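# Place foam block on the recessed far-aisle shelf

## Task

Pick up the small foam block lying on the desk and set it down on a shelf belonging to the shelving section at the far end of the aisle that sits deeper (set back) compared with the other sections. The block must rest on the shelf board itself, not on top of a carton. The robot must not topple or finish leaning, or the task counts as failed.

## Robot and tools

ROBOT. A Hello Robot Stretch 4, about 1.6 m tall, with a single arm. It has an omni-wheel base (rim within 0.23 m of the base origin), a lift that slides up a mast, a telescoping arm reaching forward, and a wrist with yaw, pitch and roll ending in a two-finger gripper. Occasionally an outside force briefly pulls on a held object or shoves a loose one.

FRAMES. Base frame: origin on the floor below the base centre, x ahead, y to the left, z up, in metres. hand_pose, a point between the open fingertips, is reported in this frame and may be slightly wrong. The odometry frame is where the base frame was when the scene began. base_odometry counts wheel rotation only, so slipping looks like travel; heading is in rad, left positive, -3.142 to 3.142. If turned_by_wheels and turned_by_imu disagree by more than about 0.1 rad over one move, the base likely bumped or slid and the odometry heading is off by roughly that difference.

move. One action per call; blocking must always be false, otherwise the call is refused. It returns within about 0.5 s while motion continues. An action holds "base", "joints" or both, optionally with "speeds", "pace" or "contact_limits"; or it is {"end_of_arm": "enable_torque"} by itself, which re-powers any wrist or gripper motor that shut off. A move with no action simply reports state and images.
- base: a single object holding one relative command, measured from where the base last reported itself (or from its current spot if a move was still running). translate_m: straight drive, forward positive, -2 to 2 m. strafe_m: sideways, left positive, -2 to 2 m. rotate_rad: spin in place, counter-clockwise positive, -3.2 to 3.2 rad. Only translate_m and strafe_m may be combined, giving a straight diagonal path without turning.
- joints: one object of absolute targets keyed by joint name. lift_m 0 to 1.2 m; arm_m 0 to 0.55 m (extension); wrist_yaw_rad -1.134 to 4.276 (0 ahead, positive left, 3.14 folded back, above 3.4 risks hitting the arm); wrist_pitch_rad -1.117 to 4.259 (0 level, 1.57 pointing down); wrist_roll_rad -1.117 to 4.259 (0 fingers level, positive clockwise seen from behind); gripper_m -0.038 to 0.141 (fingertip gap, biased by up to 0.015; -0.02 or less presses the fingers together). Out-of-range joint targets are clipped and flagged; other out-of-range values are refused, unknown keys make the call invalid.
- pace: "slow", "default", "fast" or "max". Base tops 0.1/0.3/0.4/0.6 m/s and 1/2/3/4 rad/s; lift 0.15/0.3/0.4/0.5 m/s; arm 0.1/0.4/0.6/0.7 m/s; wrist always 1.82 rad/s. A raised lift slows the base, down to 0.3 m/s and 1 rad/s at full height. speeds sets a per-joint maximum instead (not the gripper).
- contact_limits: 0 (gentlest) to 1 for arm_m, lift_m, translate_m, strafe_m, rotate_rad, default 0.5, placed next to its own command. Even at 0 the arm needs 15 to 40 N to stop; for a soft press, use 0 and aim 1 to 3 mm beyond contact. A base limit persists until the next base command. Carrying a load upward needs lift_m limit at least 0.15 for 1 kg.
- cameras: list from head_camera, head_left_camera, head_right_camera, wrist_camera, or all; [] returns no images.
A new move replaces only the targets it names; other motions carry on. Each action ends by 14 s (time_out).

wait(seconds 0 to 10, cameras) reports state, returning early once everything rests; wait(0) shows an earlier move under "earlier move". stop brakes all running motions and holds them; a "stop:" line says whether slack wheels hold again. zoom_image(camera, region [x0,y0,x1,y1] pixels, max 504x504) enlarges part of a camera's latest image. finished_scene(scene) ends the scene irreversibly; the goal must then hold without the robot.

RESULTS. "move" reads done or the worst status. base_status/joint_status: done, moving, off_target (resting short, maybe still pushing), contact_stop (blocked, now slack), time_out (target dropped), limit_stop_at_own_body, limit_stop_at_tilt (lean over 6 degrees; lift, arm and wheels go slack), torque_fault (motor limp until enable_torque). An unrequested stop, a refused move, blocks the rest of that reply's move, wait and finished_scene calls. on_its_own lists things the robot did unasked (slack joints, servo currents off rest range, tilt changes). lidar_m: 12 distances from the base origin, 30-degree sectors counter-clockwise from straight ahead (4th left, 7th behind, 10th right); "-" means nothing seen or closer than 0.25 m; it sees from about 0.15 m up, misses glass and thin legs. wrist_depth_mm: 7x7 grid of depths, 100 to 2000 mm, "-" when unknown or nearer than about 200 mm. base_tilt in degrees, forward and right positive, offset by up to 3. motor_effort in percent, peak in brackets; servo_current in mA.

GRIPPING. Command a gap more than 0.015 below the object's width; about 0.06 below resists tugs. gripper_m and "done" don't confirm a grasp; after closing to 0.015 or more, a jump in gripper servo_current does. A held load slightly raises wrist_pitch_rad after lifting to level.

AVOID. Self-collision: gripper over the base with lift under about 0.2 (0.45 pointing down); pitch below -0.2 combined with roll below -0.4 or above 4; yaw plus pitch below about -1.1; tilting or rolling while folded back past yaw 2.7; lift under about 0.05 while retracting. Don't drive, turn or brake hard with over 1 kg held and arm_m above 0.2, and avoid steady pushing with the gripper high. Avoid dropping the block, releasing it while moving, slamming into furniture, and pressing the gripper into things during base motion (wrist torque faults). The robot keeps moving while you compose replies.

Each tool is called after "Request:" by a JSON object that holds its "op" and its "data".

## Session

Request:
{"op": "move", "data": {}}

Scene clock: 0.00 s.
base_odometry: x=+0.000 y=+0.000 heading=+0.000
turned_by_wheels: +0.000
turned_by_imu: +0.000
base_tilt: forward=+0.3 right=+1.3
lidar_m: 1.83 1.83 2.11 1.03 1.04 1.25 1.87 1.89 1.17 1.09 1.06 1.21
base_status: not commanded
joint_positions: lift_m=+0.246 arm_m=+0.002 wrist_yaw_rad=+3.068 wrist_pitch_rad=+0.002 wrist_roll_rad=+0.000 gripper_m=+0.056
joint_status: not commanded
measured_speeds: all 0
motor_effort: lift_m=+20 arm_m=-4 wheel_0=+0 wheel_1=-1 wheel_2=+0
servo_current: wrist_yaw_rad=39 wrist_pitch_rad=46 wrist_roll_rad=26 gripper_m=39
hand_pose: x=-0.1080 y=+0.1084 z=+0.4236 quat_wxyz=(+0.037, -0.001, +0.000, +0.999) (m; base frame)
wrist_depth_mm: - 138 - - - - - / 114 139 - - - - - / 117 140 285 - - - - / 136 177 - - - - - / - 1863 - - - - - / 1397 1464 196 1464 1397 1537 1336 / 1008 917 1060 152 976 1008 1060
pictures: head_camera, head_left_camera, head_right_camera, wrist_camera
camera_calibration:
wrist_camera: T_world_to_cam=[[0.121255, 0.991667, 0.0435218, -0.135582], [0.0279103, 0.0404218, -0.998793, 0.474762], [-0.992229, 0.122323, -0.0227764, 0.118878], [0, 0, 0, 1]] pos_world=[0.121144, 0.10072, 0.482798]

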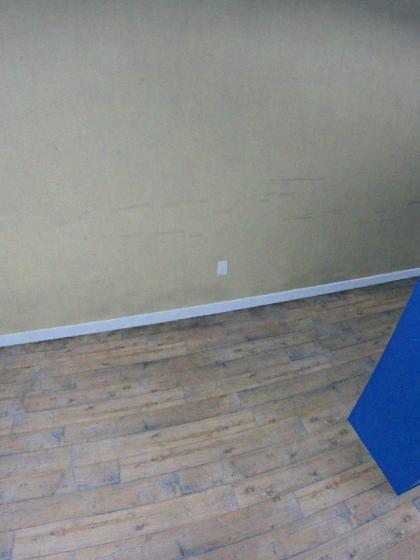

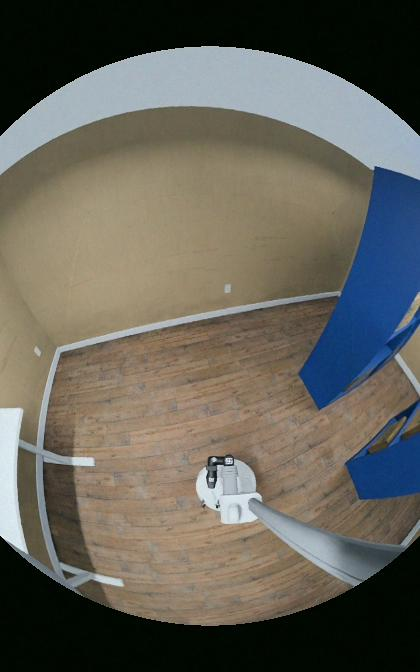

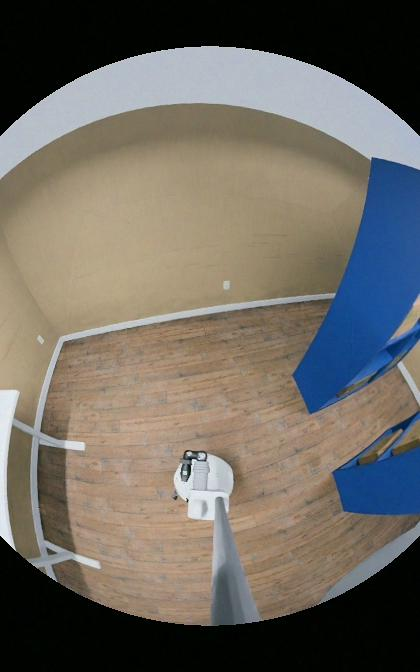

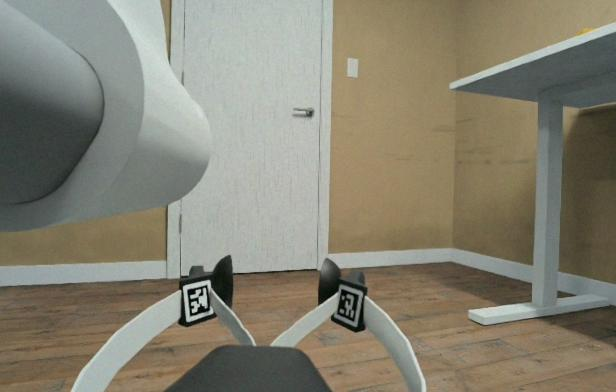

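Request:
{"op": "move", "data": {"base": {"rotate_rad": 1.82}, "joints": {"lift_m": 0.92, "wrist_yaw_rad": 0, "wrist_pitch_rad": 0.5, "gripper_m": 0.135}, "pace": "fast", "blocking": false, "cameras": []}}

Request:
{"op": "wait", "data": {"seconds": 3, "cameras": ["head_camera", "wrist_camera"]}}

Scene clock: 10.93 s.
move: moving
base_odometry: x=+0.000 y=+0.000 heading=+0.391
turned_by_wheels: +0.391
turned_by_imu: +0.384
base_tilt: forward=+0.4 right=+1.5
lidar_m: 1.83 1.99 1.05 1.03 1.14 1.89 1.86 1.29 1.08 1.06 1.12 1.86
base_status: rotate_rad moving
joint_positions: lift_m=+0.311 arm_m=+0.002 wrist_yaw_rad=+2.412 wrist_pitch_rad=+0.496 wrist_roll_rad=+0.000 gripper_m=+0.076
joint_status: lift_m moving; wrist_yaw_rad moving; wrist_pitch_rad moving; gripper_m moving
measured_speeds: translate_m=-0.001 strafe_m=-0.001 rotate_rad=+1.486 lift_m=+0.248 arm_m=+0.000 wrist_yaw_rad=-1.812 wrist_pitch_rad=+0.244 wrist_roll_rad=+0.000
motor_effort: lift_m=+27(28) arm_m=-4(4) wheel_0=-8(9) wheel_1=-6(8) wheel_2=-10(10)
servo_current: wrist_yaw_rad=65(124) wrist_pitch_rad=46(91) wrist_roll_rad=26(33) gripper_m=72(91)
hand_pose: x=+0.0424 y=+0.2343 z=+0.3520 quat_wxyz=(+0.346, -0.229, +0.088, +0.906) (m; base frame)
wrist_depth_mm: - - - - - - - / 1618 1756 1983 - - - - / 1366 1366 1430 1430 1464 1464 1430 / 991 991 1042 1042 1060 1060 1078 / 788 778 809 820 809 820 820 / 640 654 200 668 199 676 683 / 327 310 569 - 564 591 585
pictures: none
No camera images: "cameras" was empty.

Scene clock: 13.23 s.
earlier move: done
base_odometry: x=+0.000 y=+0.000 heading=+1.820
turned_by_wheels: +1.429
turned_by_imu: +1.411
base_tilt: forward=+0.3 right=+1.4
lidar_m: 1.03 1.08 1.94 1.84 1.95 1.06 1.13 1.06 1.92 1.83 1.91 1.08
base_status: done
joint_positions: lift_m=+0.920 arm_m=+0.002 wrist_yaw_rad=+0.004 wrist_pitch_rad=+0.500 wrist_roll_rad=+0.000 gripper_m=+0.135
joint_status: all done
measured_speeds: all 0
motor_effort: lift_m=+24(28) arm_m=-4(4) wheel_0=-1(10) wheel_1=+0(9) wheel_2=+1(11)
servo_current: wrist_yaw_rad=39(130) wrist_pitch_rad=33(91) wrist_roll_rad=33(33) gripper_m=46(111)
hand_pose: x=+0.4266 y=-0.0865 z=+0.9596 quat_wxyz=(+0.969, +0.000, +0.247, +0.002) (m; base frame)
wrist_depth_mm: - - - - - - - / - - - - - - - / - - - - - - - / - - - - 1336 - - / 1661 1756 1808 1756 1808 1808 1808 / 1397 198 1499 1464 199 1464 1464 / 1229 1205 1255 - 1281 1281 1336
wait: 2.30 of 3 s (the move ended)
pictures: head_camera, wrist_camera
camera_calibration:
wrist_camera: T_world_to_cam=[[-0.0178246, -0.99797, 0.0611419, -0.160161], [-0.498646, -0.0441308, -0.865682, 1.09265], [0.866623, -0.0459186, -0.496847, 0.332788], [0, 0, 0, 1]] pos_world=[0.253588, -0.0963357, 1.12102]

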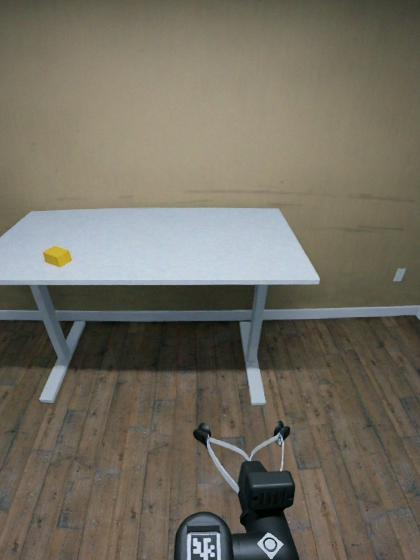

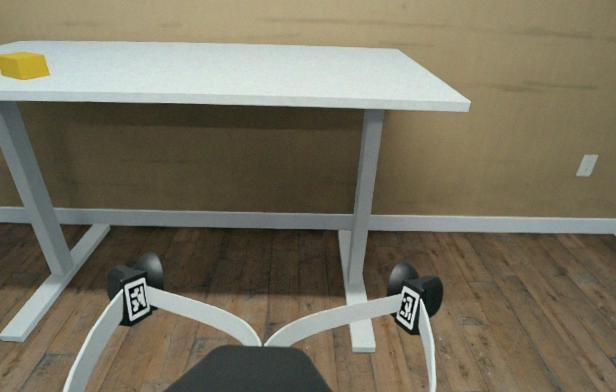

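Request:
{"op": "zoom_image", "data": {"camera": "head_camera", "region": [20, 225, 100, 289]}}

Request:
{"op": "move", "data": {"base": {"strafe_m": 0.65, "translate_m": 0.2}, "joints": {"lift_m": 1.0}, "pace": "fast", "blocking": false, "cameras": []}}

Scaled by 6.300 from the camera's 420x560 image, which has a finer 1200x1600 frame.

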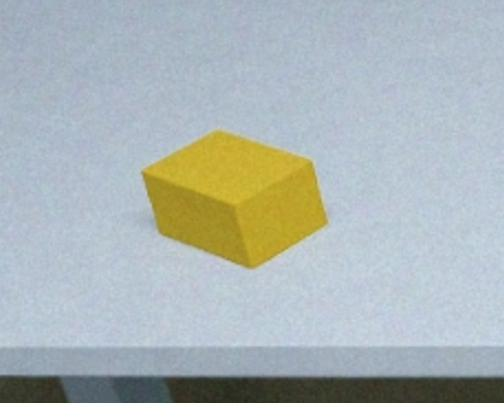

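Scene clock: 34.97 s.
move: moving
base_odometry: x=-0.043 y=+0.002 heading=+1.820
turned_by_wheels: +0.000
turned_by_imu: -0.001
base_tilt: forward=+0.4 right=+1.5
lidar_m: 1.02 1.08 1.90 1.80 1.91 1.08 1.08 1.09 1.94 1.85 1.96 1.07
base_status: translate_m moving; strafe_m moving
joint_positions: lift_m=+0.979 arm_m=+0.002 wrist_yaw_rad=+0.003 wrist_pitch_rad=+0.500 wrist_roll_rad=+0.000 gripper_m=+0.135
joint_status: lift_m moving
measured_speeds: translate_m=+0.048 strafe_m=+0.157 rotate_rad=+0.000 lift_m=+0.152 arm_m=+0.000 wrist_yaw_rad=-0.001 wrist_pitch_rad=+0.000 wrist_roll_rad=+0.000
motor_effort: lift_m=+25(27) arm_m=-4(4) wheel_0=-9(10) wheel_1=+12(12) wheel_2=-6(6)
servo_current: wrist_yaw_rad=26(52) wrist_pitch_rad=52(52) wrist_roll_rad=26(33) gripper_m=39(52)
hand_pose: x=+0.4266 y=-0.0866 z=+1.0189 quat_wxyz=(+0.969, +0.000, +0.247, +0.002) (m; base frame)
wrist_depth_mm: - - - - - - - / - - - - - - - / - - - - - - - / - - - - - - - / 1756 1756 1863 1808 1863 1808 1808 / 1499 196 1618 1576 199 1576 1618 / 1255 1308 1366 - 1397 1336 1366
pictures: none
No camera images: "cameras" was empty.

Request:
{"op": "move", "data": {"base": {"strafe_m": -0.3, "translate_m": 0.25}, "joints": {"wrist_yaw_rad": 1.06, "wrist_pitch_rad": 0.4, "arm_m": 0.3}, "pace": "fast", "blocking": false, "cameras": []}}

Request:
{"op": "wait", "data": {"seconds": 3, "cameras": ["head_camera", "wrist_camera"]}}

Scene clock: 67.20 s.
earlier move: done
move: moving
base_odometry: x=-0.656 y=+0.066 heading=+1.820
turned_by_wheels: +0.000
turned_by_imu: +0.001
base_tilt: forward=+0.3 right=+1.3
lidar_m: 0.81 0.87 1.28 1.23 1.30 1.80 1.24 1.55 1.79 2.46 1.19 0.86
base_status: translate_m moving; strafe_m moving
joint_positions: lift_m=+1.000 arm_m=+0.081 wrist_yaw_rad=+0.654 wrist_pitch_rad=+0.406 wrist_roll_rad=+0.000 gripper_m=+0.135
joint_status: arm_m moving; wrist_yaw_rad moving; wrist_pitch_rad moving; the others done
measured_speeds: translate_m=+0.098 strafe_m=-0.116 rotate_rad=+0.008 lift_m=+0.000 arm_m=+0.297 wrist_yaw_rad=+1.802 wrist_pitch_rad=+0.000 wrist_roll_rad=+0.000
motor_effort: lift_m=+23(23) arm_m=+3(8) wheel_0=+12(12) wheel_1=-4(6) wheel_2=-7(9)
servo_current: wrist_yaw_rad=85(104) wrist_pitch_rad=39(104) wrist_roll_rad=26(33) gripper_m=46(59)
hand_pose: x=+0.5150 y=+0.0919 z=+1.0640 quat_wxyz=(+0.928, -0.065, +0.191, +0.315) (m; base frame)
wrist_depth_mm: - - - - - - - / - - - - - - - / - - - - - - - / - - - - - - - / - - 1921 - - - - / 1255 187 1808 1756 195 - - / 1281 1397 1464 - 1499 1397 -
pictures: none
No camera images: "cameras" was empty.

Scene clock: 69.53 s.
earlier move: done
base_odometry: x=-0.450 y=+0.350 heading=+1.820
turned_by_wheels: +0.000
turned_by_imu: -0.001
base_tilt: forward=+0.3 right=+1.4
lidar_m: 0.58 0.64 0.85 1.50 1.57 1.51 1.47 1.62 2.27 2.18 0.85 0.62
base_status: done
joint_positions: lift_m=+1.000 arm_m=+0.300 wrist_yaw_rad=+1.057 wrist_pitch_rad=+0.405 wrist_roll_rad=+0.000 gripper_m=+0.135
joint_status: all done
measured_speeds: all 0
motor_effort: lift_m=+23(23) arm_m=+6(9) wheel_0=+1(12) wheel_1=-1(7) wheel_2=-1(9)
servo_current: wrist_yaw_rad=39(104) wrist_pitch_rad=39(104) wrist_roll_rad=26(33) gripper_m=46(59)
hand_pose: x=+0.6771 y=+0.1877 z=+1.0641 quat_wxyz=(+0.846, -0.101, +0.174, +0.494) (m; base frame)
wrist_depth_mm: 1182 - - - - - - / 1182 - - - - - - / 1281 - - - - - - / 1366 - - - - - - / 1499 559 - - - - - / - 198 - 362 193 - - / 1430 1366 - 109 - - -
wait: 2.33 of 3 s (the move ended)
pictures: head_camera, wrist_camera
camera_calibration:
wrist_camera: T_world_to_cam=[[0.855544, -0.514374, 0.0588573, -0.568133], [-0.167247, -0.38217, -0.908832, 1.20513], [0.489973, 0.767702, -0.41299, 0.193236], [0, 0, 0, 1]] pos_world=[0.592935, 0.019982, 1.2085]

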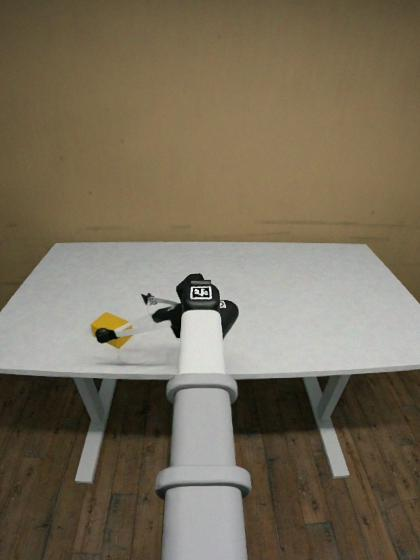

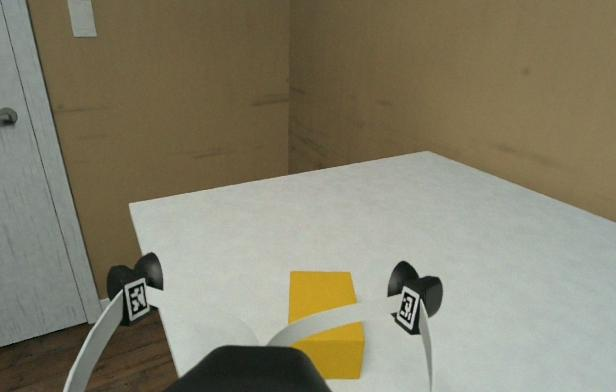

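Request:
{"op": "move", "data": {"base": {"strafe_m": -0.036}, "joints": {"arm_m": 0.337, "wrist_pitch_rad": 0.3}, "blocking": false, "cameras": []}}

Request:
{"op": "wait", "data": {"seconds": 3, "cameras": []}}

Request:
{"op": "move", "data": {"joints": {"lift_m": 0.851}, "contact_limits": {"lift_m": 0.2}, "blocking": false, "cameras": []}}

Request:
{"op": "wait", "data": {"seconds": 4, "cameras": ["wrist_camera"]}}

Scene clock: 110.90 s.
move: moving
base_odometry: x=-0.420 y=+0.357 heading=+1.820
turned_by_wheels: +0.000
turned_by_imu: -0.001
base_tilt: forward=+0.5 right=+1.4
lidar_m: 0.59 0.63 0.85 1.51 1.59 1.52 1.46 1.60 2.25 2.15 0.86 0.63
base_status: strafe_m moving
joint_positions: lift_m=+1.000 arm_m=+0.335 wrist_yaw_rad=+1.057 wrist_pitch_rad=+0.306 wrist_roll_rad=+0.000 gripper_m=+0.135
joint_status: arm_m moving; wrist_pitch_rad moving
measured_speeds: translate_m=+0.000 strafe_m=-0.057 rotate_rad=+0.000 lift_m=+0.000 arm_m=+0.045 wrist_yaw_rad=+0.000 wrist_pitch_rad=+0.000 wrist_roll_rad=+0.000
motor_effort: lift_m=+23(23) arm_m=+6(8) wheel_0=+1(10) wheel_1=+2(9) wheel_2=-1(1)
servo_current: wrist_yaw_rad=39(39) wrist_pitch_rad=46(78) wrist_roll_rad=26(33) gripper_m=33(52)
hand_pose: x=+0.7171 y=+0.1965 z=+1.0910 quat_wxyz=(+0.854, -0.077, +0.132, +0.498) (m; base frame)
wrist_depth_mm: 1160 - - - - - - / 1205 - - - - - - / 1255 - - - - - - / 1336 - - - - - - / 1430 - - - - - - / 1464 186 - 167 193 - - / - 1430 - - - - -
pictures: none
No camera images: "cameras" was empty.

Scene clock: 111.97 s.
earlier move: done
base_odometry: x=-0.415 y=+0.359 heading=+1.820
turned_by_wheels: +0.000
turned_by_imu: +0.000
base_tilt: forward=+0.2 right=+1.4
lidar_m: 0.58 0.62 0.87 1.54 1.60 1.54 1.46 1.59 2.26 2.15 0.85 0.62
base_status: done
joint_positions: lift_m=+1.000 arm_m=+0.337 wrist_yaw_rad=+1.057 wrist_pitch_rad=+0.306 wrist_roll_rad=+0.000 gripper_m=+0.135
joint_status: all done
measured_speeds: all 0
motor_effort: lift_m=+23(23) arm_m=+7(8) wheel_0=+1(10) wheel_1=+0(9) wheel_2=+0(1)
servo_current: wrist_yaw_rad=26(46) wrist_pitch_rad=46(78) wrist_roll_rad=26(33) gripper_m=46(52)
hand_pose: x=+0.7190 y=+0.1965 z=+1.0910 quat_wxyz=(+0.854, -0.077, +0.132, +0.498) (m; base frame)
wrist_depth_mm: 1160 - - - - - - / 1229 - - - - - - / 1229 - - - - - - / 1308 - - - - - - / 1397 - - - - - - / 1464 186 - 178 193 - - / 1464 1464 - - - - -
wait: 1.07 of 3 s (the move ended)
pictures: none
No camera images: "cameras" was empty.

Scene clock: 112.47 s.
move: moving
base_odometry: x=-0.415 y=+0.359 heading=+1.820
turned_by_wheels: +0.000
turned_by_imu: +0.000
base_tilt: forward=+0.3 right=+1.4
lidar_m: 0.58 0.62 0.87 1.53 1.60 1.53 1.46 1.61 2.23 2.14 0.87 0.64
base_status: not commanded
joint_positions: lift_m=+0.961 arm_m=+0.337 wrist_yaw_rad=+1.057 wrist_pitch_rad=+0.306 wrist_roll_rad=+0.000 gripper_m=+0.135
joint_status: lift_m moving
measured_speeds: translate_m=+0.000 strafe_m=+0.000 rotate_rad=+0.000 lift_m=-0.149 arm_m=+0.000 wrist_yaw_rad=+0.000 wrist_pitch_rad=+0.000 wrist_roll_rad=+0.000
motor_effort: lift_m=+14(21) arm_m=+7(7) wheel_0=+1(1) wheel_1=+0(0) wheel_2=+0(0)
servo_current: wrist_yaw_rad=26(46) wrist_pitch_rad=59(59) wrist_roll_rad=26(33) gripper_m=52(52)
contact_limits: lift_m 0.2
hand_pose: x=+0.7190 y=+0.1965 z=+1.0526 quat_wxyz=(+0.854, -0.077, +0.132, +0.498) (m; base frame)
wrist_depth_mm: 1229 - - - - - - / 1205 - - - - - - / 1255 - - - - - - / 1336 - - - - - - / 1366 - - - - - - / 1499 187 - 349 194 - - / 1464 1366 - - - - -
pictures: none
No camera images: "cameras" was empty.

Scene clock: 113.67 s.
earlier move: done
base_odometry: x=-0.415 y=+0.359 heading=+1.820
turned_by_wheels: +0.000
turned_by_imu: +0.000
base_tilt: forward=+0.1 right=+1.2
lidar_m: 0.60 0.66 0.85 1.54 1.61 1.55 1.47 1.60 2.24 2.15 0.85 0.60
base_status: not commanded
joint_positions: lift_m=+0.851 arm_m=+0.337 wrist_yaw_rad=+1.057 wrist_pitch_rad=+0.306 wrist_roll_rad=+0.000 gripper_m=+0.135
joint_status: all done
measured_speeds: all 0
motor_effort: lift_m=+14(21) arm_m=+7(7) wheel_0=+1(1) wheel_1=+0(0) wheel_2=+0(0)
servo_current: wrist_yaw_rad=39(46) wrist_pitch_rad=46(59) wrist_roll_rad=26(33) gripper_m=46(52)
contact_limits: lift_m 0.2
hand_pose: x=+0.7190 y=+0.1965 z=+0.9428 quat_wxyz=(+0.854, -0.077, +0.132, +0.498) (m; base frame)
wrist_depth_mm: 1182 - - - - - - / 1229 - - - - - - / 1255 - - - - - - / 1308 - 304 307 - - - / 1366 293 286 286 - - - / 1464 186 - - 193 - - / 1397 212 - - - - -
wait: 1.20 of 4 s (the move ended)
pictures: wrist_camera
camera_calibration:
wrist_camera: T_world_to_cam=[[0.852791, -0.519255, 0.0558759, -0.586577], [-0.121709, -0.301644, -0.94562, 1.09133], [0.507873, 0.799616, -0.320437, 0.00950568], [0, 0, 0, 1]] pos_world=[0.628225, 0.0170085, 1.06781]

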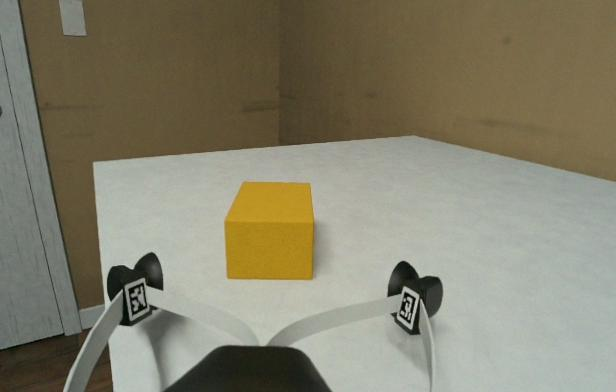

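Request:
{"op": "move", "data": {"base": {"strafe_m": 0.093}, "joints": {"arm_m": 0.389}, "speeds": {"arm_m": 0.12}, "blocking": false, "cameras": []}}

Request:
{"op": "wait", "data": {"seconds": 4, "cameras": ["wrist_camera"]}}

Request:
{"op": "move", "data": {"joints": {"gripper_m": 0.022}, "blocking": false, "cameras": []}}

Request:
{"op": "wait", "data": {"seconds": 3, "cameras": ["wrist_camera"]}}

Scene clock: 131.10 s.
move: moving
base_odometry: x=-0.451 y=+0.350 heading=+1.820
turned_by_wheels: +0.000
turned_by_imu: -0.001
base_tilt: forward=+0.3 right=+1.5
lidar_m: 0.59 0.63 0.85 1.48 1.56 1.55 1.47 1.61 2.29 2.18 0.83 0.62
base_status: strafe_m moving
joint_positions: lift_m=+0.851 arm_m=+0.379 wrist_yaw_rad=+1.057 wrist_pitch_rad=+0.306 wrist_roll_rad=+0.000 gripper_m=+0.135
joint_status: arm_m moving
measured_speeds: translate_m=+0.000 strafe_m=+0.142 rotate_rad=-0.002 lift_m=+0.000 arm_m=+0.095 wrist_yaw_rad=+0.000 wrist_pitch_rad=+0.000 wrist_roll_rad=+0.000
motor_effort: lift_m=+14(14) arm_m=+7(8) wheel_0=-10(10) wheel_1=+9(9) wheel_2=+0(1)
servo_current: wrist_yaw_rad=39(52) wrist_pitch_rad=46(52) wrist_roll_rad=33(33) gripper_m=46(52)
contact_limits: lift_m 0.2
hand_pose: x=+0.7613 y=+0.1965 z=+0.9428 quat_wxyz=(+0.854, -0.077, +0.132, +0.498) (m; base frame)
wrist_depth_mm: 1160 - - - - - - / - - - - - - - / 1229 - - - - - - / 1255 - 301 - - - - / - - 235 236 - - - / - 186 240 178 193 - - / - - - - - - -
pictures: none
No camera images: "cameras" was empty.

Scene clock: 132.30 s.
earlier move: done
base_odometry: x=-0.505 y=+0.336 heading=+1.820
turned_by_wheels: +0.000
turned_by_imu: +0.000
base_tilt: forward=+0.4 right=+1.5
lidar_m: 0.59 0.61 0.88 1.43 1.49 2.11 1.47 1.64 2.34 2.23 0.86 0.62
base_status: done
joint_positions: lift_m=+0.851 arm_m=+0.389 wrist_yaw_rad=+1.057 wrist_pitch_rad=+0.306 wrist_roll_rad=+0.000 gripper_m=+0.135
joint_status: all done
measured_speeds: all 0
motor_effort: lift_m=+14(14) arm_m=+6(11) wheel_0=+1(11) wheel_1=-1(9) wheel_2=+0(2)
servo_current: wrist_yaw_rad=33(52) wrist_pitch_rad=39(59) wrist_roll_rad=26(33) gripper_m=46(52)
contact_limits: lift_m 0.2
hand_pose: x=+0.7710 y=+0.1965 z=+0.9428 quat_wxyz=(+0.854, -0.077, +0.132, +0.498) (m; base frame)
wrist_depth_mm: 1138 - - - - - - / - - - - - - - / 1182 - - - - - - / 1229 - - - - - - / - - 229 229 - - - / - 186 184 179 193 - - / - - - - - - -
wait: 1.20 of 4 s (the move ended)
pictures: wrist_camera
camera_calibration:
wrist_camera: T_world_to_cam=[[0.852837, -0.519178, 0.0558758, -0.630961], [-0.121682, -0.301654, -0.94562, 1.09764], [0.507801, 0.799661, -0.320437, -0.0168715], [0, 0, 0, 1]] pos_world=[0.680238, 0.0170193, 1.0678]

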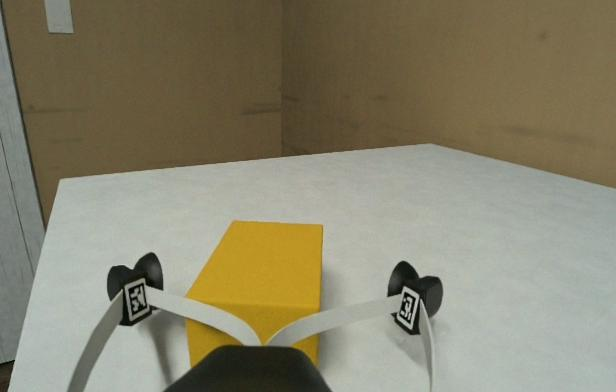

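Scene clock: 132.80 s.
move: moving
base_odometry: x=-0.505 y=+0.336 heading=+1.820
turned_by_wheels: +0.000
turned_by_imu: +0.000
base_tilt: forward=+0.3 right=+1.4
lidar_m: 0.60 0.61 0.84 1.42 1.51 2.10 1.46 1.63 2.32 2.23 0.85 0.63
base_status: not commanded
joint_positions: lift_m=+0.851 arm_m=+0.389 wrist_yaw_rad=+1.057 wrist_pitch_rad=+0.306 wrist_roll_rad=+0.000 gripper_m=+0.122
joint_status: gripper_m moving
measured_speeds: all 0
motor_effort: lift_m=+14(14) arm_m=+6(7) wheel_0=+1(1) wheel_1=-1(1) wheel_2=+0(0)
servo_current: wrist_yaw_rad=39(39) wrist_pitch_rad=46(59) wrist_roll_rad=33(33) gripper_m=91(91)
contact_limits: lift_m 0.2
hand_pose: x=+0.7710 y=+0.1965 z=+0.9428 quat_wxyz=(+0.854, -0.077, +0.132, +0.498) (m; base frame)
wrist_depth_mm: 1138 - - - - - - / - - - - - - - / 1182 - - - - - - / 1205 - - - - - - / - - 229 231 - - - / - 186 182 180 194 - - / - - - - - - -
pictures: none
No camera images: "cameras" was empty.

Scene clock: 134.33 s.
earlier move: done
base_odometry: x=-0.505 y=+0.336 heading=+1.820
turned_by_wheels: +0.000
turned_by_imu: +0.000
base_tilt: forward=+0.3 right=+1.3
lidar_m: 0.57 0.62 0.85 1.44 1.51 2.08 1.45 1.63 2.34 2.23 0.86 0.63
base_status: not commanded
joint_positions: lift_m=+0.851 arm_m=+0.389 wrist_yaw_rad=+1.057 wrist_pitch_rad=+0.306 wrist_roll_rad=+0.000 gripper_m=+0.023
joint_status: all done
measured_speeds: all 0
motor_effort: lift_m=+14(14) arm_m=+6(7) wheel_0=+1(1) wheel_1=-1(1) wheel_2=+0(0)
servo_current: wrist_yaw_rad=39(46) wrist_pitch_rad=46(59) wrist_roll_rad=26(33) gripper_m=111(208)
contact_limits: lift_m 0.2
hand_pose: x=+0.7710 y=+0.1965 z=+0.9428 quat_wxyz=(+0.854, -0.077, +0.132, +0.498) (m; base frame)
wrist_depth_mm: 1138 - - - - - - / - - - - - - - / 1160 - - - - - - / 1229 - - - - - - / - - 206 222 - - - / - 174 167 170 183 - - / - - - 137 - - -
wait: 1.53 of 3 s (the move ended)
pictures: wrist_camera
camera_calibration:
wrist_camera: T_world_to_cam=[[0.852837, -0.519178, 0.0558758, -0.630961], [-0.121682, -0.301654, -0.94562, 1.09764], [0.507801, 0.799661, -0.320437, -0.0168716], [0, 0, 0, 1]] pos_world=[0.680238, 0.0170193, 1.0678]

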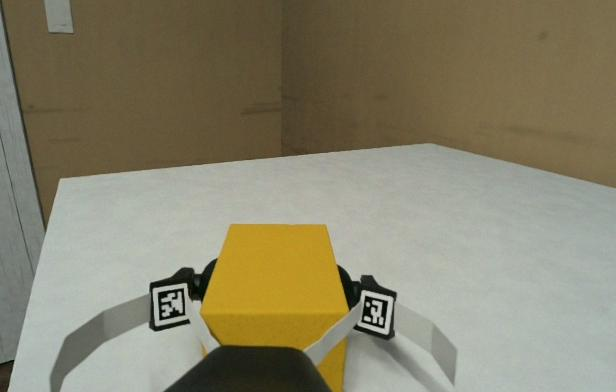

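Request:
{"op": "move", "data": {"joints": {"lift_m": 0.98}, "blocking": false, "cameras": []}}

Request:
{"op": "wait", "data": {"seconds": 0.3, "cameras": ["wrist_camera"]}}

Request:
{"op": "move", "data": {"base": {"translate_m": -0.42}, "joints": {"arm_m": 0.03, "wrist_yaw_rad": 0.0}, "blocking": false, "cameras": []}}

Request:
{"op": "wait", "data": {"seconds": 4, "cameras": []}}

Request:
{"op": "move", "data": {"base": {"rotate_rad": 3.16}, "joints": {"lift_m": 0.6}, "blocking": false, "cameras": []}}

Request:
{"op": "wait", "data": {"seconds": 5, "cameras": ["head_camera", "head_left_camera", "wrist_camera"]}}

Scene clock: 147.57 s.
move: moving
base_odometry: x=-0.505 y=+0.336 heading=+1.820
turned_by_wheels: +0.000
turned_by_imu: -0.001
base_tilt: forward=+0.3 right=+1.4
lidar_m: 0.59 0.63 0.86 1.44 1.52 2.12 1.45 1.63 2.34 2.24 0.86 0.63
base_status: not commanded
joint_positions: lift_m=+0.890 arm_m=+0.389 wrist_yaw_rad=+1.057 wrist_pitch_rad=+0.306 wrist_roll_rad=+0.000 gripper_m=+0.023
joint_status: lift_m moving
measured_speeds: translate_m=+0.000 strafe_m=+0.000 rotate_rad=+0.000 lift_m=+0.149 arm_m=+0.000 wrist_yaw_rad=+0.000 wrist_pitch_rad=+0.000 wrist_roll_rad=+0.000
motor_effort: lift_m=+26(28) arm_m=+6(7) wheel_0=+1(1) wheel_1=-1(1) wheel_2=+0(0)
servo_current: wrist_yaw_rad=33(39) wrist_pitch_rad=46(52) wrist_roll_rad=26(39) gripper_m=117(117)
hand_pose: x=+0.7710 y=+0.1965 z=+0.9812 quat_wxyz=(+0.854, -0.077, +0.132, +0.498) (m; base frame)
wrist_depth_mm: 1138 - - - - - - / - - - - - - - / 1160 - - - - - - / 1205 - - - - - - / 1281 - 207 222 - - - / - 173 167 170 183 - - / - - - 137 - - -
pictures: none
No camera images: "cameras" was empty.

Scene clock: 147.87 s.
earlier move: moving
base_odometry: x=-0.505 y=+0.336 heading=+1.820
turned_by_wheels: +0.000
turned_by_imu: +0.000
base_tilt: forward=+0.4 right=+1.3
lidar_m: 0.58 0.62 0.86 1.43 1.50 2.10 1.45 1.62 2.35 2.22 0.85 0.63
base_status: not commanded
joint_positions: lift_m=+0.942 arm_m=+0.389 wrist_yaw_rad=+1.057 wrist_pitch_rad=+0.306 wrist_roll_rad=+0.000 gripper_m=+0.023
joint_status: lift_m moving
measured_speeds: translate_m=+0.000 strafe_m=+0.000 rotate_rad=+0.000 lift_m=+0.155 arm_m=+0.000 wrist_yaw_rad=+0.000 wrist_pitch_rad=+0.000 wrist_roll_rad=+0.000
motor_effort: lift_m=+25(28) arm_m=+6(7) wheel_0=+1(1) wheel_1=-1(1) wheel_2=+0(0)
servo_current: wrist_yaw_rad=26(46) wrist_pitch_rad=46(52) wrist_roll_rad=33(39) gripper_m=117(117)
hand_pose: x=+0.7710 y=+0.1965 z=+1.0335 quat_wxyz=(+0.854, -0.077, +0.132, +0.498) (m; base frame)
wrist_depth_mm: 1160 - - - - - - / - - - - - - - / 1182 - - - - - - / 1229 - - - - - - / 1281 - 206 224 - - - / 1366 173 168 170 183 - - / - - - 137 - - -
wait: 0.30 s; no rest
pictures: wrist_camera
camera_calibration:
wrist_camera: T_world_to_cam=[[0.852837, -0.519178, 0.0558758, -0.636031], [-0.121682, -0.301654, -0.94562, 1.18343], [0.507801, 0.799661, -0.320437, 0.0121959], [0, 0, 0, 1]] pos_world=[0.68024, 0.0170193, 1.15852]

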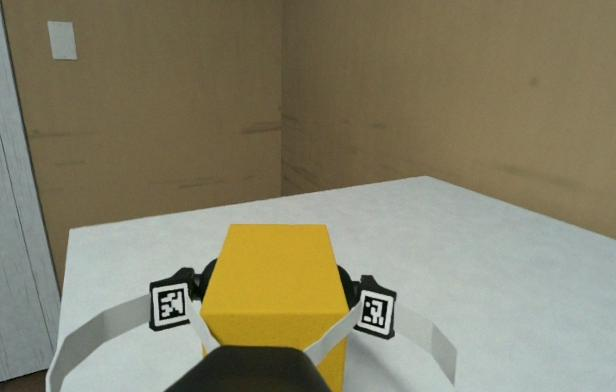

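Scene clock: 148.37 s.
move: moving
base_odometry: x=-0.498 y=+0.304 heading=+1.820
turned_by_wheels: +0.000
turned_by_imu: +0.000
base_tilt: forward=+0.1 right=+1.3
lidar_m: 0.62 0.66 1.50 1.44 1.49 2.10 1.43 1.60 2.34 2.24 0.92 0.66
base_status: translate_m moving
joint_positions: lift_m=+0.980 arm_m=+0.337 wrist_yaw_rad=+0.457 wrist_pitch_rad=+0.306 wrist_roll_rad=+0.000 gripper_m=+0.023
joint_status: lift_m moving; arm_m moving; wrist_yaw_rad moving
measured_speeds: translate_m=-0.124 strafe_m=+0.002 rotate_rad=+0.002 lift_m=+0.005 arm_m=-0.198 wrist_yaw_rad=-1.801 wrist_pitch_rad=+0.000 wrist_roll_rad=+0.000
motor_effort: lift_m=+23(25) arm_m=-6(8) wheel_0=-6(7) wheel_1=-5(7) wheel_2=+9(10)
servo_current: wrist_yaw_rad=98(117) wrist_pitch_rad=52(59) wrist_roll_rad=26(33) gripper_m=104(117)
hand_pose: x=+0.7931 y=+0.0430 z=+1.0710 quat_wxyz=(+0.963, -0.035, +0.148, +0.224) (m; base frame)
wrist_depth_mm: - - - - - - - / - - - - - - - / - - - - - - - / - - - - - - - / - - 206 221 - - - / - 173 168 169 183 - - / - - - 137 - - -
pictures: none
No camera images: "cameras" was empty.

Scene clock: 150.87 s.
earlier move: done
base_odometry: x=-0.402 y=-0.071 heading=+1.819
turned_by_wheels: +0.000
turned_by_imu: +0.000
base_tilt: forward=+0.4 right=+1.4
lidar_m: 1.00 1.04 1.53 1.43 1.54 1.10 1.04 1.26 1.51 2.25 2.33 1.06
base_status: done
joint_positions: lift_m=+0.980 arm_m=+0.030 wrist_yaw_rad=+0.003 wrist_pitch_rad=+0.306 wrist_roll_rad=+0.000 gripper_m=+0.023
joint_status: all done
measured_speeds: all 0
motor_effort: lift_m=+24(26) arm_m=-6(10) wheel_0=-2(8) wheel_1=-2(7) wheel_2=+0(10)
servo_current: wrist_yaw_rad=39(117) wrist_pitch_rad=46(59) wrist_roll_rad=26(33) gripper_m=104(117)
hand_pose: x=+0.4764 y=-0.0866 z=+1.0710 quat_wxyz=(+0.988, +0.000, +0.152, +0.002) (m; base frame)
wrist_depth_mm: - - - - - - - / - - - - - - - / - - - - - - - / - - - - - - - / - - 206 220 - 1255 - / 1756 174 168 170 184 1308 - / 1464 1499 1618 137 1618 1499 1661
wait: 2.50 of 4 s (the move ended)
pictures: none
No camera images: "cameras" was empty.

Scene clock: 151.37 s.
move: moving
base_odometry: x=-0.402 y=-0.071 heading=+2.037
turned_by_wheels: +0.217
turned_by_imu: +0.214
base_tilt: forward=+0.3 right=+1.3
lidar_m: 1.00 1.15 1.47 1.44 1.68 1.06 1.04 1.25 2.23 2.25 1.20 1.02
base_status: rotate_rad moving
joint_positions: lift_m=+0.941 arm_m=+0.030 wrist_yaw_rad=+0.003 wrist_pitch_rad=+0.306 wrist_roll_rad=+0.000 gripper_m=+0.023
joint_status: lift_m moving
measured_speeds: translate_m=+0.002 strafe_m=+0.002 rotate_rad=+0.825 lift_m=-0.148 arm_m=+0.000 wrist_yaw_rad=+0.000 wrist_pitch_rad=+0.000 wrist_roll_rad=+0.000
motor_effort: lift_m=+13(23) arm_m=-6(6) wheel_0=-6(8) wheel_1=-5(7) wheel_2=-7(8)
servo_current: wrist_yaw_rad=39(39) wrist_pitch_rad=46(52) wrist_roll_rad=26(33) gripper_m=117(117)
hand_pose: x=+0.4764 y=-0.0866 z=+1.0326 quat_wxyz=(+0.988, +0.000, +0.152, +0.002) (m; base frame)
wrist_depth_mm: - - - - - - - / - - - - - - - / - - - - - - - / - - - - - - - / - - 206 222 - - - / 1756 178 168 170 183 - 1138 / 1499 1464 1499 137 1499 1499 1499
pictures: none
No camera images: "cameras" was empty.

Scene clock: 154.10 s.
earlier move: done
base_odometry: x=-0.402 y=-0.071 heading=-1.304
turned_by_wheels: +2.943
turned_by_imu: +2.904
base_tilt: forward=+0.2 right=+1.4
lidar_m: 1.05 1.27 1.50 2.23 2.32 1.06 1.00 1.07 1.53 1.44 1.54 1.10
base_status: done
joint_positions: lift_m=+0.600 arm_m=+0.030 wrist_yaw_rad=+0.003 wrist_pitch_rad=+0.306 wrist_roll_rad=+0.000 gripper_m=+0.023
joint_status: all done
measured_speeds: all 0
motor_effort: lift_m=+15(23) arm_m=-6(7) wheel_0=-2(8) wheel_1=-2(7) wheel_2=+1(8)
servo_current: wrist_yaw_rad=33(46) wrist_pitch_rad=46(65) wrist_roll_rad=26(39) gripper_m=104(117)
hand_pose: x=+0.4764 y=-0.0866 z=+0.6918 quat_wxyz=(+0.988, +0.000, +0.152, +0.002) (m; base frame)
wrist_depth_mm: - - - - - - - / - - - - - - - / - - - - - - - / 1336 - - - - - - / 1308 1576 1661 221 1756 1756 1708 / 1160 180 168 169 183 1430 1366 / 1025 1008 1060 137 1042 1042 1118
wait: 2.73 of 5 s (the move ended)
pictures: head_camera, head_left_camera, wrist_camera
camera_calibration:
wrist_camera: T_world_to_cam=[[-0.0296001, -0.997999, 0.0558761, -0.133674], [-0.322366, -0.0433823, -0.94562, 0.856998], [0.946152, -0.046003, -0.320437, -0.00342374], [0, 0, 0, 1]] pos_world=[0.27555, -0.0963856, 0.816767]

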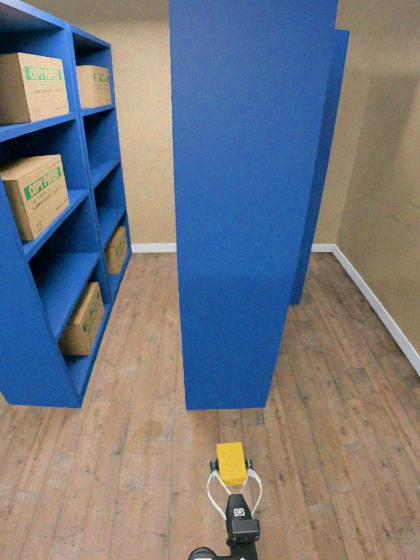

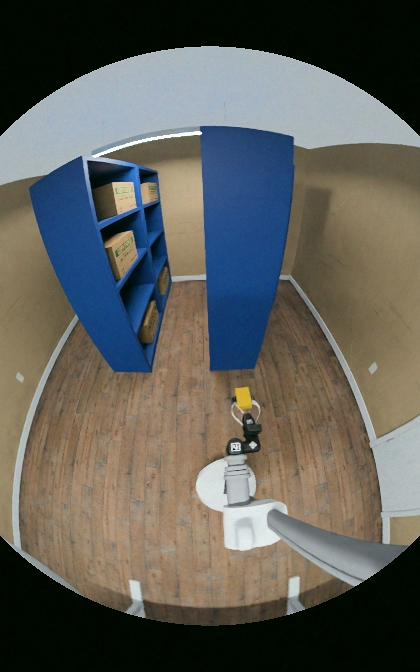

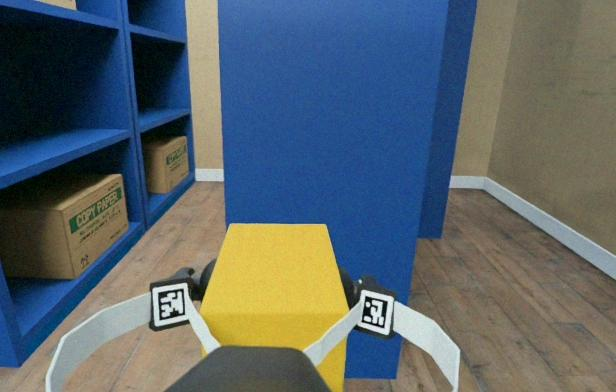

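Request:
{"op": "move", "data": {"base": {"translate_m": 0.4, "strafe_m": 0.397}, "joints": {"arm_m": 0.01}, "pace": "fast", "blocking": false, "cameras": []}}

Request:
{"op": "wait", "data": {"seconds": 4, "cameras": ["head_camera"]}}

Scene clock: 180.93 s.
move: moving
base_odometry: x=-0.355 y=-0.098 heading=-1.304
turned_by_wheels: +0.000
turned_by_imu: -0.001
base_tilt: forward=+0.4 right=+1.3
lidar_m: 1.00 1.20 1.42 2.18 2.28 1.10 1.05 1.09 1.57 1.50 1.56 1.06
base_status: translate_m moving; strafe_m moving
joint_positions: lift_m=+0.600 arm_m=+0.010 wrist_yaw_rad=+0.003 wrist_pitch_rad=+0.306 wrist_roll_rad=+0.000 gripper_m=+0.023
joint_status: arm_m moving
measured_speeds: translate_m=+0.146 strafe_m=+0.145 rotate_rad=+0.007 lift_m=+0.000 arm_m=+0.000 wrist_yaw_rad=+0.000 wrist_pitch_rad=+0.000 wrist_roll_rad=+0.000
motor_effort: lift_m=+15(15) arm_m=-10(10) wheel_0=-5(6) wheel_1=+12(12) wheel_2=-9(10)
servo_current: wrist_yaw_rad=33(46) wrist_pitch_rad=39(59) wrist_roll_rad=26(39) gripper_m=111(111)
hand_pose: x=+0.4564 y=-0.0866 z=+0.6918 quat_wxyz=(+0.988, +0.000, +0.152, +0.002) (m; base frame)
wrist_depth_mm: - - - - - - - / - - - - - - - / - - - - - - - / 1281 1708 - - - - - / 1255 1618 1661 223 - 1863 1756 / 1160 179 167 170 183 1464 1366 / 991 1025 1060 137 1042 1025 1138
pictures: none
No camera images: "cameras" was empty.

Scene clock: 183.77 s.
earlier move: done
base_odometry: x=+0.086 y=-0.353 heading=-1.304
turned_by_wheels: +0.000
turned_by_imu: +0.001
base_tilt: forward=+0.5 right=+1.3
lidar_m: 1.16 0.71 0.94 1.82 1.92 1.48 1.44 1.48 1.95 1.85 0.95 0.72
base_status: done
joint_positions: lift_m=+0.600 arm_m=+0.010 wrist_yaw_rad=+0.003 wrist_pitch_rad=+0.306 wrist_roll_rad=+0.000 gripper_m=+0.023
joint_status: all done
measured_speeds: all 0
motor_effort: lift_m=+15(15) arm_m=-6(10) wheel_0=-1(7) wheel_1=+0(14) wheel_2=+0(10)
servo_current: wrist_yaw_rad=46(52) wrist_pitch_rad=46(59) wrist_roll_rad=26(39) gripper_m=104(117)
hand_pose: x=+0.4564 y=-0.0866 z=+0.6918 quat_wxyz=(+0.988, +0.000, +0.152, +0.002) (m; base frame)
wrist_depth_mm: - - - - - 394 389 / - - - - 946 410 407 / - - - - 1060 661 - / - - - - 931 - - / - 1025 234 222 1025 - - / 891 179 167 170 183 - - / - 960 1060 137 866 - -
wait: 2.83 of 4 s (the move ended)
pictures: head_camera

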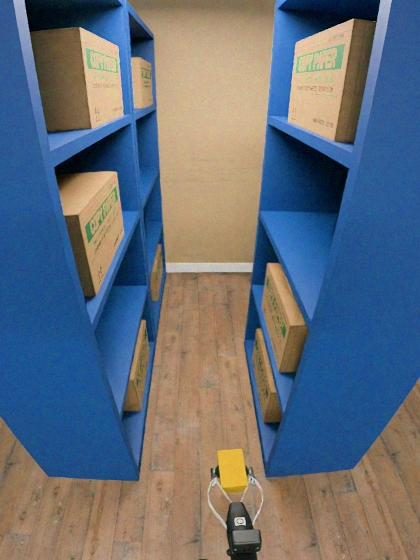

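Request:
{"op": "move", "data": {"base": {"rotate_rad": 0.016}, "blocking": false, "cameras": []}}

Request:
{"op": "wait", "data": {"seconds": 1, "cameras": []}}

Request:
{"op": "move", "data": {"base": {"translate_m": 0.7, "strafe_m": -0.02}, "pace": "fast", "blocking": false, "cameras": []}}

Request:
{"op": "wait", "data": {"seconds": 4, "cameras": ["head_camera"]}}

Scene clock: 198.30 s.
move: moving
base_odometry: x=+0.086 y=-0.353 heading=-1.288
turned_by_wheels: +0.016
turned_by_imu: +0.015
base_tilt: forward=+0.4 right=+1.4
lidar_m: 1.11 0.72 0.96 1.84 1.92 1.47 1.43 1.48 1.93 1.86 0.94 0.73
base_status: rotate_rad moving
joint_positions: lift_m=+0.600 arm_m=+0.010 wrist_yaw_rad=+0.003 wrist_pitch_rad=+0.306 wrist_roll_rad=+0.000 gripper_m=+0.023
joint_status: not commanded
measured_speeds: all 0
motor_effort: lift_m=+15(15) arm_m=-6(6) wheel_0=-3(3) wheel_1=+0(3) wheel_2=+1(4)
servo_current: wrist_yaw_rad=26(39) wrist_pitch_rad=52(59) wrist_roll_rad=33(33) gripper_m=98(111)
hand_pose: x=+0.4564 y=-0.0866 z=+0.6918 quat_wxyz=(+0.988, +0.000, +0.152, +0.002) (m; base frame)
wrist_depth_mm: - - - - - - 389 / - - - - - 615 404 / - - - - 976 647 - / - - - - 976 676 - / - 1025 233 220 1008 - - / 891 179 167 170 183 - - / - 960 1060 137 866 - -
pictures: none
No camera images: "cameras" was empty.

Scene clock: 198.50 s.
earlier move: done
base_odometry: x=+0.086 y=-0.353 heading=-1.288
turned_by_wheels: +0.000
turned_by_imu: +0.000
base_tilt: forward=+0.4 right=+1.5
lidar_m: 1.13 0.71 0.94 1.84 1.91 1.48 1.43 1.51 1.93 1.86 0.94 0.71
base_status: done
joint_positions: lift_m=+0.600 arm_m=+0.010 wrist_yaw_rad=+0.003 wrist_pitch_rad=+0.306 wrist_roll_rad=+0.000 gripper_m=+0.023
joint_status: not commanded
measured_speeds: all 0
motor_effort: lift_m=+15(15) arm_m=-6(6) wheel_0=-3(3) wheel_1=+0(3) wheel_2=+1(4)
servo_current: wrist_yaw_rad=33(46) wrist_pitch_rad=52(59) wrist_roll_rad=26(33) gripper_m=111(117)
hand_pose: x=+0.4564 y=-0.0866 z=+0.6918 quat_wxyz=(+0.988, +0.000, +0.152, +0.002) (m; base frame)
wrist_depth_mm: - - - - - - 387 / - - - - - 621 404 / - - - - 991 647 - / - - - - 960 691 - / - 1008 232 222 1025 - - / 891 179 168 170 182 - - / - 976 1042 137 854 - -
wait: 0.20 of 1 s (the move ended)
pictures: none
No camera images: "cameras" was empty.

Scene clock: 199.00 s.
move: moving
base_odometry: x=+0.099 y=-0.403 heading=-1.288
turned_by_wheels: +0.000
turned_by_imu: +0.000
base_tilt: forward=+0.2 right=+1.2
lidar_m: 1.14 0.66 0.88 1.85 1.93 1.51 1.51 1.53 1.93 1.87 0.87 0.67
base_status: translate_m moving; strafe_m moving
joint_positions: lift_m=+0.600 arm_m=+0.010 wrist_yaw_rad=+0.003 wrist_pitch_rad=+0.306 wrist_roll_rad=+0.000 gripper_m=+0.023
joint_status: not commanded
measured_speeds: translate_m=+0.198 strafe_m=-0.005 rotate_rad=-0.005 lift_m=+0.000 arm_m=+0.000 wrist_yaw_rad=+0.000 wrist_pitch_rad=+0.000 wrist_roll_rad=+0.000
motor_effort: lift_m=+15(15) arm_m=-6(6) wheel_0=+8(8) wheel_1=+6(7) wheel_2=-11(12)
servo_current: wrist_yaw_rad=33(46) wrist_pitch_rad=52(52) wrist_roll_rad=26(33) gripper_m=104(124)
hand_pose: x=+0.4564 y=-0.0866 z=+0.6918 quat_wxyz=(+0.988, +0.000, +0.152, +0.002) (m; base frame)
wrist_depth_mm: - - - - - - 347 / - - - - - 585 364 / - - - - 946 597 382 / - - - - 931 634 402 / - 1025 232 221 1008 - - / 854 180 167 170 185 - - / 878 960 1060 136 820 - -
pictures: none
No camera images: "cameras" was empty.

Scene clock: 201.53 s.
earlier move: done
base_odometry: x=+0.262 y=-1.030 heading=-1.288
turned_by_wheels: +0.000
turned_by_imu: -0.001
base_tilt: forward=+0.2 right=+1.3
lidar_m: 1.17 0.42 0.30 0.25 1.93 2.69 2.46 2.29 1.96 0.27 0.29 0.41
base_status: done
joint_positions: lift_m=+0.600 arm_m=+0.010 wrist_yaw_rad=+0.003 wrist_pitch_rad=+0.306 wrist_roll_rad=+0.000 gripper_m=+0.023
joint_status: not commanded
measured_speeds: all 0
motor_effort: lift_m=+15(15) arm_m=-6(6) wheel_0=+2(9) wheel_1=+1(9) wheel_2=+1(14)
servo_current: wrist_yaw_rad=39(46) wrist_pitch_rad=39(59) wrist_roll_rad=26(33) gripper_m=111(124)
hand_pose: x=+0.4564 y=-0.0866 z=+0.6918 quat_wxyz=(+0.988, +0.000, +0.152, +0.002) (m; base frame)
wrist_depth_mm: - - 1397 - - - - / - - 1499 - - - - / - - 1499 - - - 343 / - 1255 1618 - - - 343 / - 1160 250 221 1576 399 340 / - 177 168 170 183 427 334 / 591 1025 1042 137 1060 375 329
wait: 2.53 of 4 s (the move ended)
pictures: head_camera

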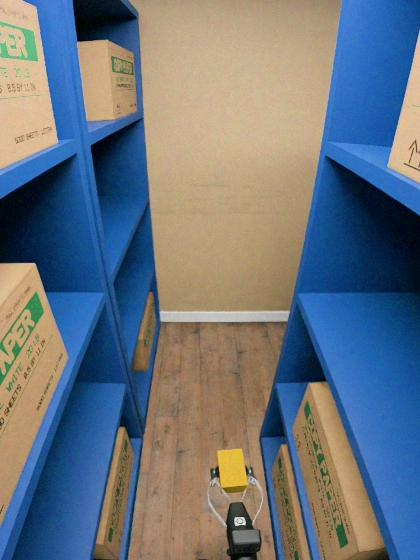

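Request:
{"op": "move", "data": {"base": {"translate_m": 1.22}, "pace": "fast", "contact_limits": {"translate_m": 0.3}, "blocking": false, "cameras": []}}

Request:
{"op": "wait", "data": {"seconds": 6, "cameras": ["wrist_camera"]}}

Request:
{"op": "move", "data": {"base": {"rotate_rad": -1.59}, "contact_limits": {"rotate_rad": 0.3}, "blocking": false, "cameras": []}}

Request:
{"op": "wait", "data": {"seconds": 4, "cameras": ["head_camera", "wrist_camera", "head_right_camera"]}}

Scene clock: 230.13 s.
move: moving
base_odometry: x=+0.277 y=-1.080 heading=-1.288
turned_by_wheels: +0.000
turned_by_imu: -0.001
base_tilt: forward=+0.3 right=+1.3
lidar_m: 1.15 0.42 0.27 0.28 2.13 2.65 2.96 2.34 2.15 0.25 0.29 0.41
base_status: translate_m moving
joint_positions: lift_m=+0.600 arm_m=+0.010 wrist_yaw_rad=+0.003 wrist_pitch_rad=+0.306 wrist_roll_rad=+0.000 gripper_m=+0.023
joint_status: not commanded
measured_speeds: translate_m=+0.199 strafe_m=-0.001 rotate_rad=+0.004 lift_m=+0.000 arm_m=+0.000 wrist_yaw_rad=+0.000 wrist_pitch_rad=+0.000 wrist_roll_rad=+0.000
motor_effort: lift_m=+15(15) arm_m=-6(6) wheel_0=+8(8) wheel_1=+7(8) wheel_2=-11(12)
servo_current: wrist_yaw_rad=33(39) wrist_pitch_rad=39(59) wrist_roll_rad=26(33) gripper_m=111(117)
contact_limits: translate_m 0.3
hand_pose: x=+0.4564 y=-0.0866 z=+0.6918 quat_wxyz=(+0.988, +0.000, +0.152, +0.002) (m; base frame)
wrist_depth_mm: - - 1430 - - - - / - - 1464 - - - - / - - 1499 - - - 320 / - 1281 1618 - - - 332 / - 1118 250 222 1576 - 332 / - 177 167 169 183 389 327 / - 1008 1060 137 1098 362 325
pictures: none
No camera images: "cameras" was empty.

Scene clock: 234.13 s.
earlier move: done
base_odometry: x=+0.603 y=-2.202 heading=-1.288
turned_by_wheels: +0.000
turned_by_imu: -0.001
base_tilt: forward=+0.3 right=+1.3
lidar_m: 0.60 0.42 0.27 0.26 0.28 0.41 1.13 0.43 0.43 0.73 0.78 0.64
base_status: done
joint_positions: lift_m=+0.600 arm_m=+0.010 wrist_yaw_rad=+0.003 wrist_pitch_rad=+0.306 wrist_roll_rad=+0.000 gripper_m=+0.023
joint_status: not commanded
measured_speeds: all 0
motor_effort: lift_m=+15(15) arm_m=-6(6) wheel_0=+0(9) wheel_1=+0(9) wheel_2=+1(13)
servo_current: wrist_yaw_rad=33(52) wrist_pitch_rad=52(59) wrist_roll_rad=20(33) gripper_m=111(117)
contact_limits: translate_m 0.3
hand_pose: x=+0.4564 y=-0.0866 z=+0.6917 quat_wxyz=(+0.988, +0.000, +0.152, +0.002) (m; base frame)
wrist_depth_mm: - - - - - - - / - - - - - - - / - - - - - - - / - - - - - - - / - - 208 221 - - - / - 174 167 170 183 - - / - - - 137 - - -
wait: 4.00 of 6 s (the move ended)
pictures: wrist_camera
camera_calibration:
wrist_camera: T_world_to_cam=[[-0.0296156, -0.997998, 0.0558759, -0.134262], [-0.322367, -0.0433772, -0.94562, 0.850513], [0.946151, -0.0460177, -0.320437, 0.0155101], [0, 0, 0, 1]] pos_world=[0.255526, -0.0963867, 0.816735]

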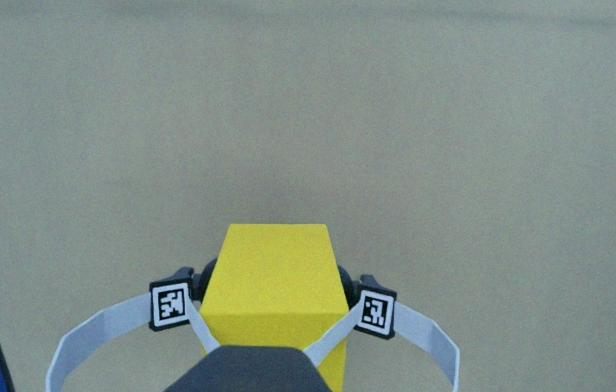

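Scene clock: 234.63 s.
move: moving
base_odometry: x=+0.603 y=-2.202 heading=-1.549
turned_by_wheels: -0.261
turned_by_imu: -0.257
base_tilt: forward=+0.3 right=+1.4
lidar_m: 0.61 0.56 0.33 0.28 0.28 0.32 0.61 0.61 0.43 0.61 0.74 0.71
base_status: rotate_rad moving
joint_positions: lift_m=+0.600 arm_m=+0.010 wrist_yaw_rad=+0.003 wrist_pitch_rad=+0.306 wrist_roll_rad=+0.000 gripper_m=+0.023
joint_status: not commanded
measured_speeds: translate_m=+0.000 strafe_m=-0.003 rotate_rad=-0.992 lift_m=+0.000 arm_m=+0.000 wrist_yaw_rad=+0.000 wrist_pitch_rad=+0.000 wrist_roll_rad=+0.000
motor_effort: lift_m=+15(15) arm_m=-6(6) wheel_0=+5(7) wheel_1=+7(8) wheel_2=+8(8)
servo_current: wrist_yaw_rad=39(39) wrist_pitch_rad=33(59) wrist_roll_rad=26(33) gripper_m=104(111)
contact_limits: rotate_rad 0.3
hand_pose: x=+0.4564 y=-0.0866 z=+0.6917 quat_wxyz=(+0.988, +0.000, +0.152, +0.002) (m; base frame)
wrist_depth_mm: - - - - - - - / - - - - - - - / - - - - - - - / - - - - - - - / - - 207 223 - - - / - 173 167 170 183 - - / - - - 137 - - -
pictures: none
No camera images: "cameras" was empty.

Scene clock: 236.27 s.
earlier move: done
base_odometry: x=+0.603 y=-2.202 heading=-2.878
turned_by_wheels: -1.329
turned_by_imu: -1.312
base_tilt: forward=+0.4 right=+1.4
lidar_m: 0.73 0.76 0.62 0.60 0.40 0.29 0.27 0.28 0.43 1.14 0.42 0.41
base_status: done
joint_positions: lift_m=+0.600 arm_m=+0.010 wrist_yaw_rad=+0.003 wrist_pitch_rad=+0.306 wrist_roll_rad=+0.000 gripper_m=+0.023
joint_status: not commanded
measured_speeds: all 0
motor_effort: lift_m=+15(15) arm_m=-6(6) wheel_0=+1(8) wheel_1=+2(8) wheel_2=+0(9)
servo_current: wrist_yaw_rad=39(46) wrist_pitch_rad=52(65) wrist_roll_rad=26(33) gripper_m=104(124)
contact_limits: rotate_rad 0.3
hand_pose: x=+0.4564 y=-0.0866 z=+0.6917 quat_wxyz=(+0.988, +0.000, +0.152, +0.002) (m; base frame)
wrist_depth_mm: - - - - - 415 309 / 904 - - - - 415 310 / 946 - - - - 413 325 / - - - - - 410 309 / - - 207 222 597 407 306 / 732 179 168 170 183 379 315 / 661 661 640 136 647 370 301
wait: 1.63 of 4 s (the move ended)
pictures: head_camera, head_right_camera, wrist_camera
camera_calibration:
wrist_camera: T_world_to_cam=[[-0.0296398, -0.997998, 0.055876, -0.134257], [-0.322368, -0.0433694, -0.94562, 0.850508], [0.94615, -0.0460406, -0.320437, 0.0155021], [0, 0, 0, 1]] pos_world=[0.25553, -0.0963885, 0.816727]

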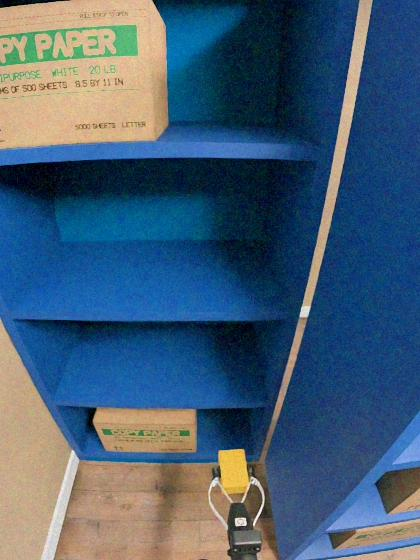

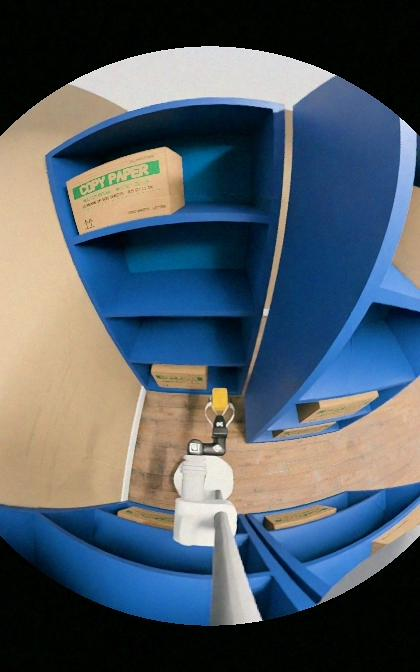

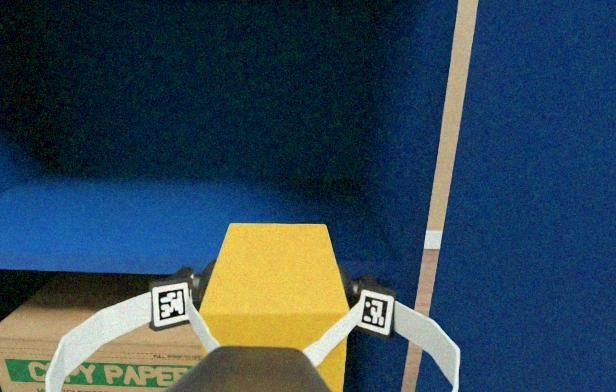

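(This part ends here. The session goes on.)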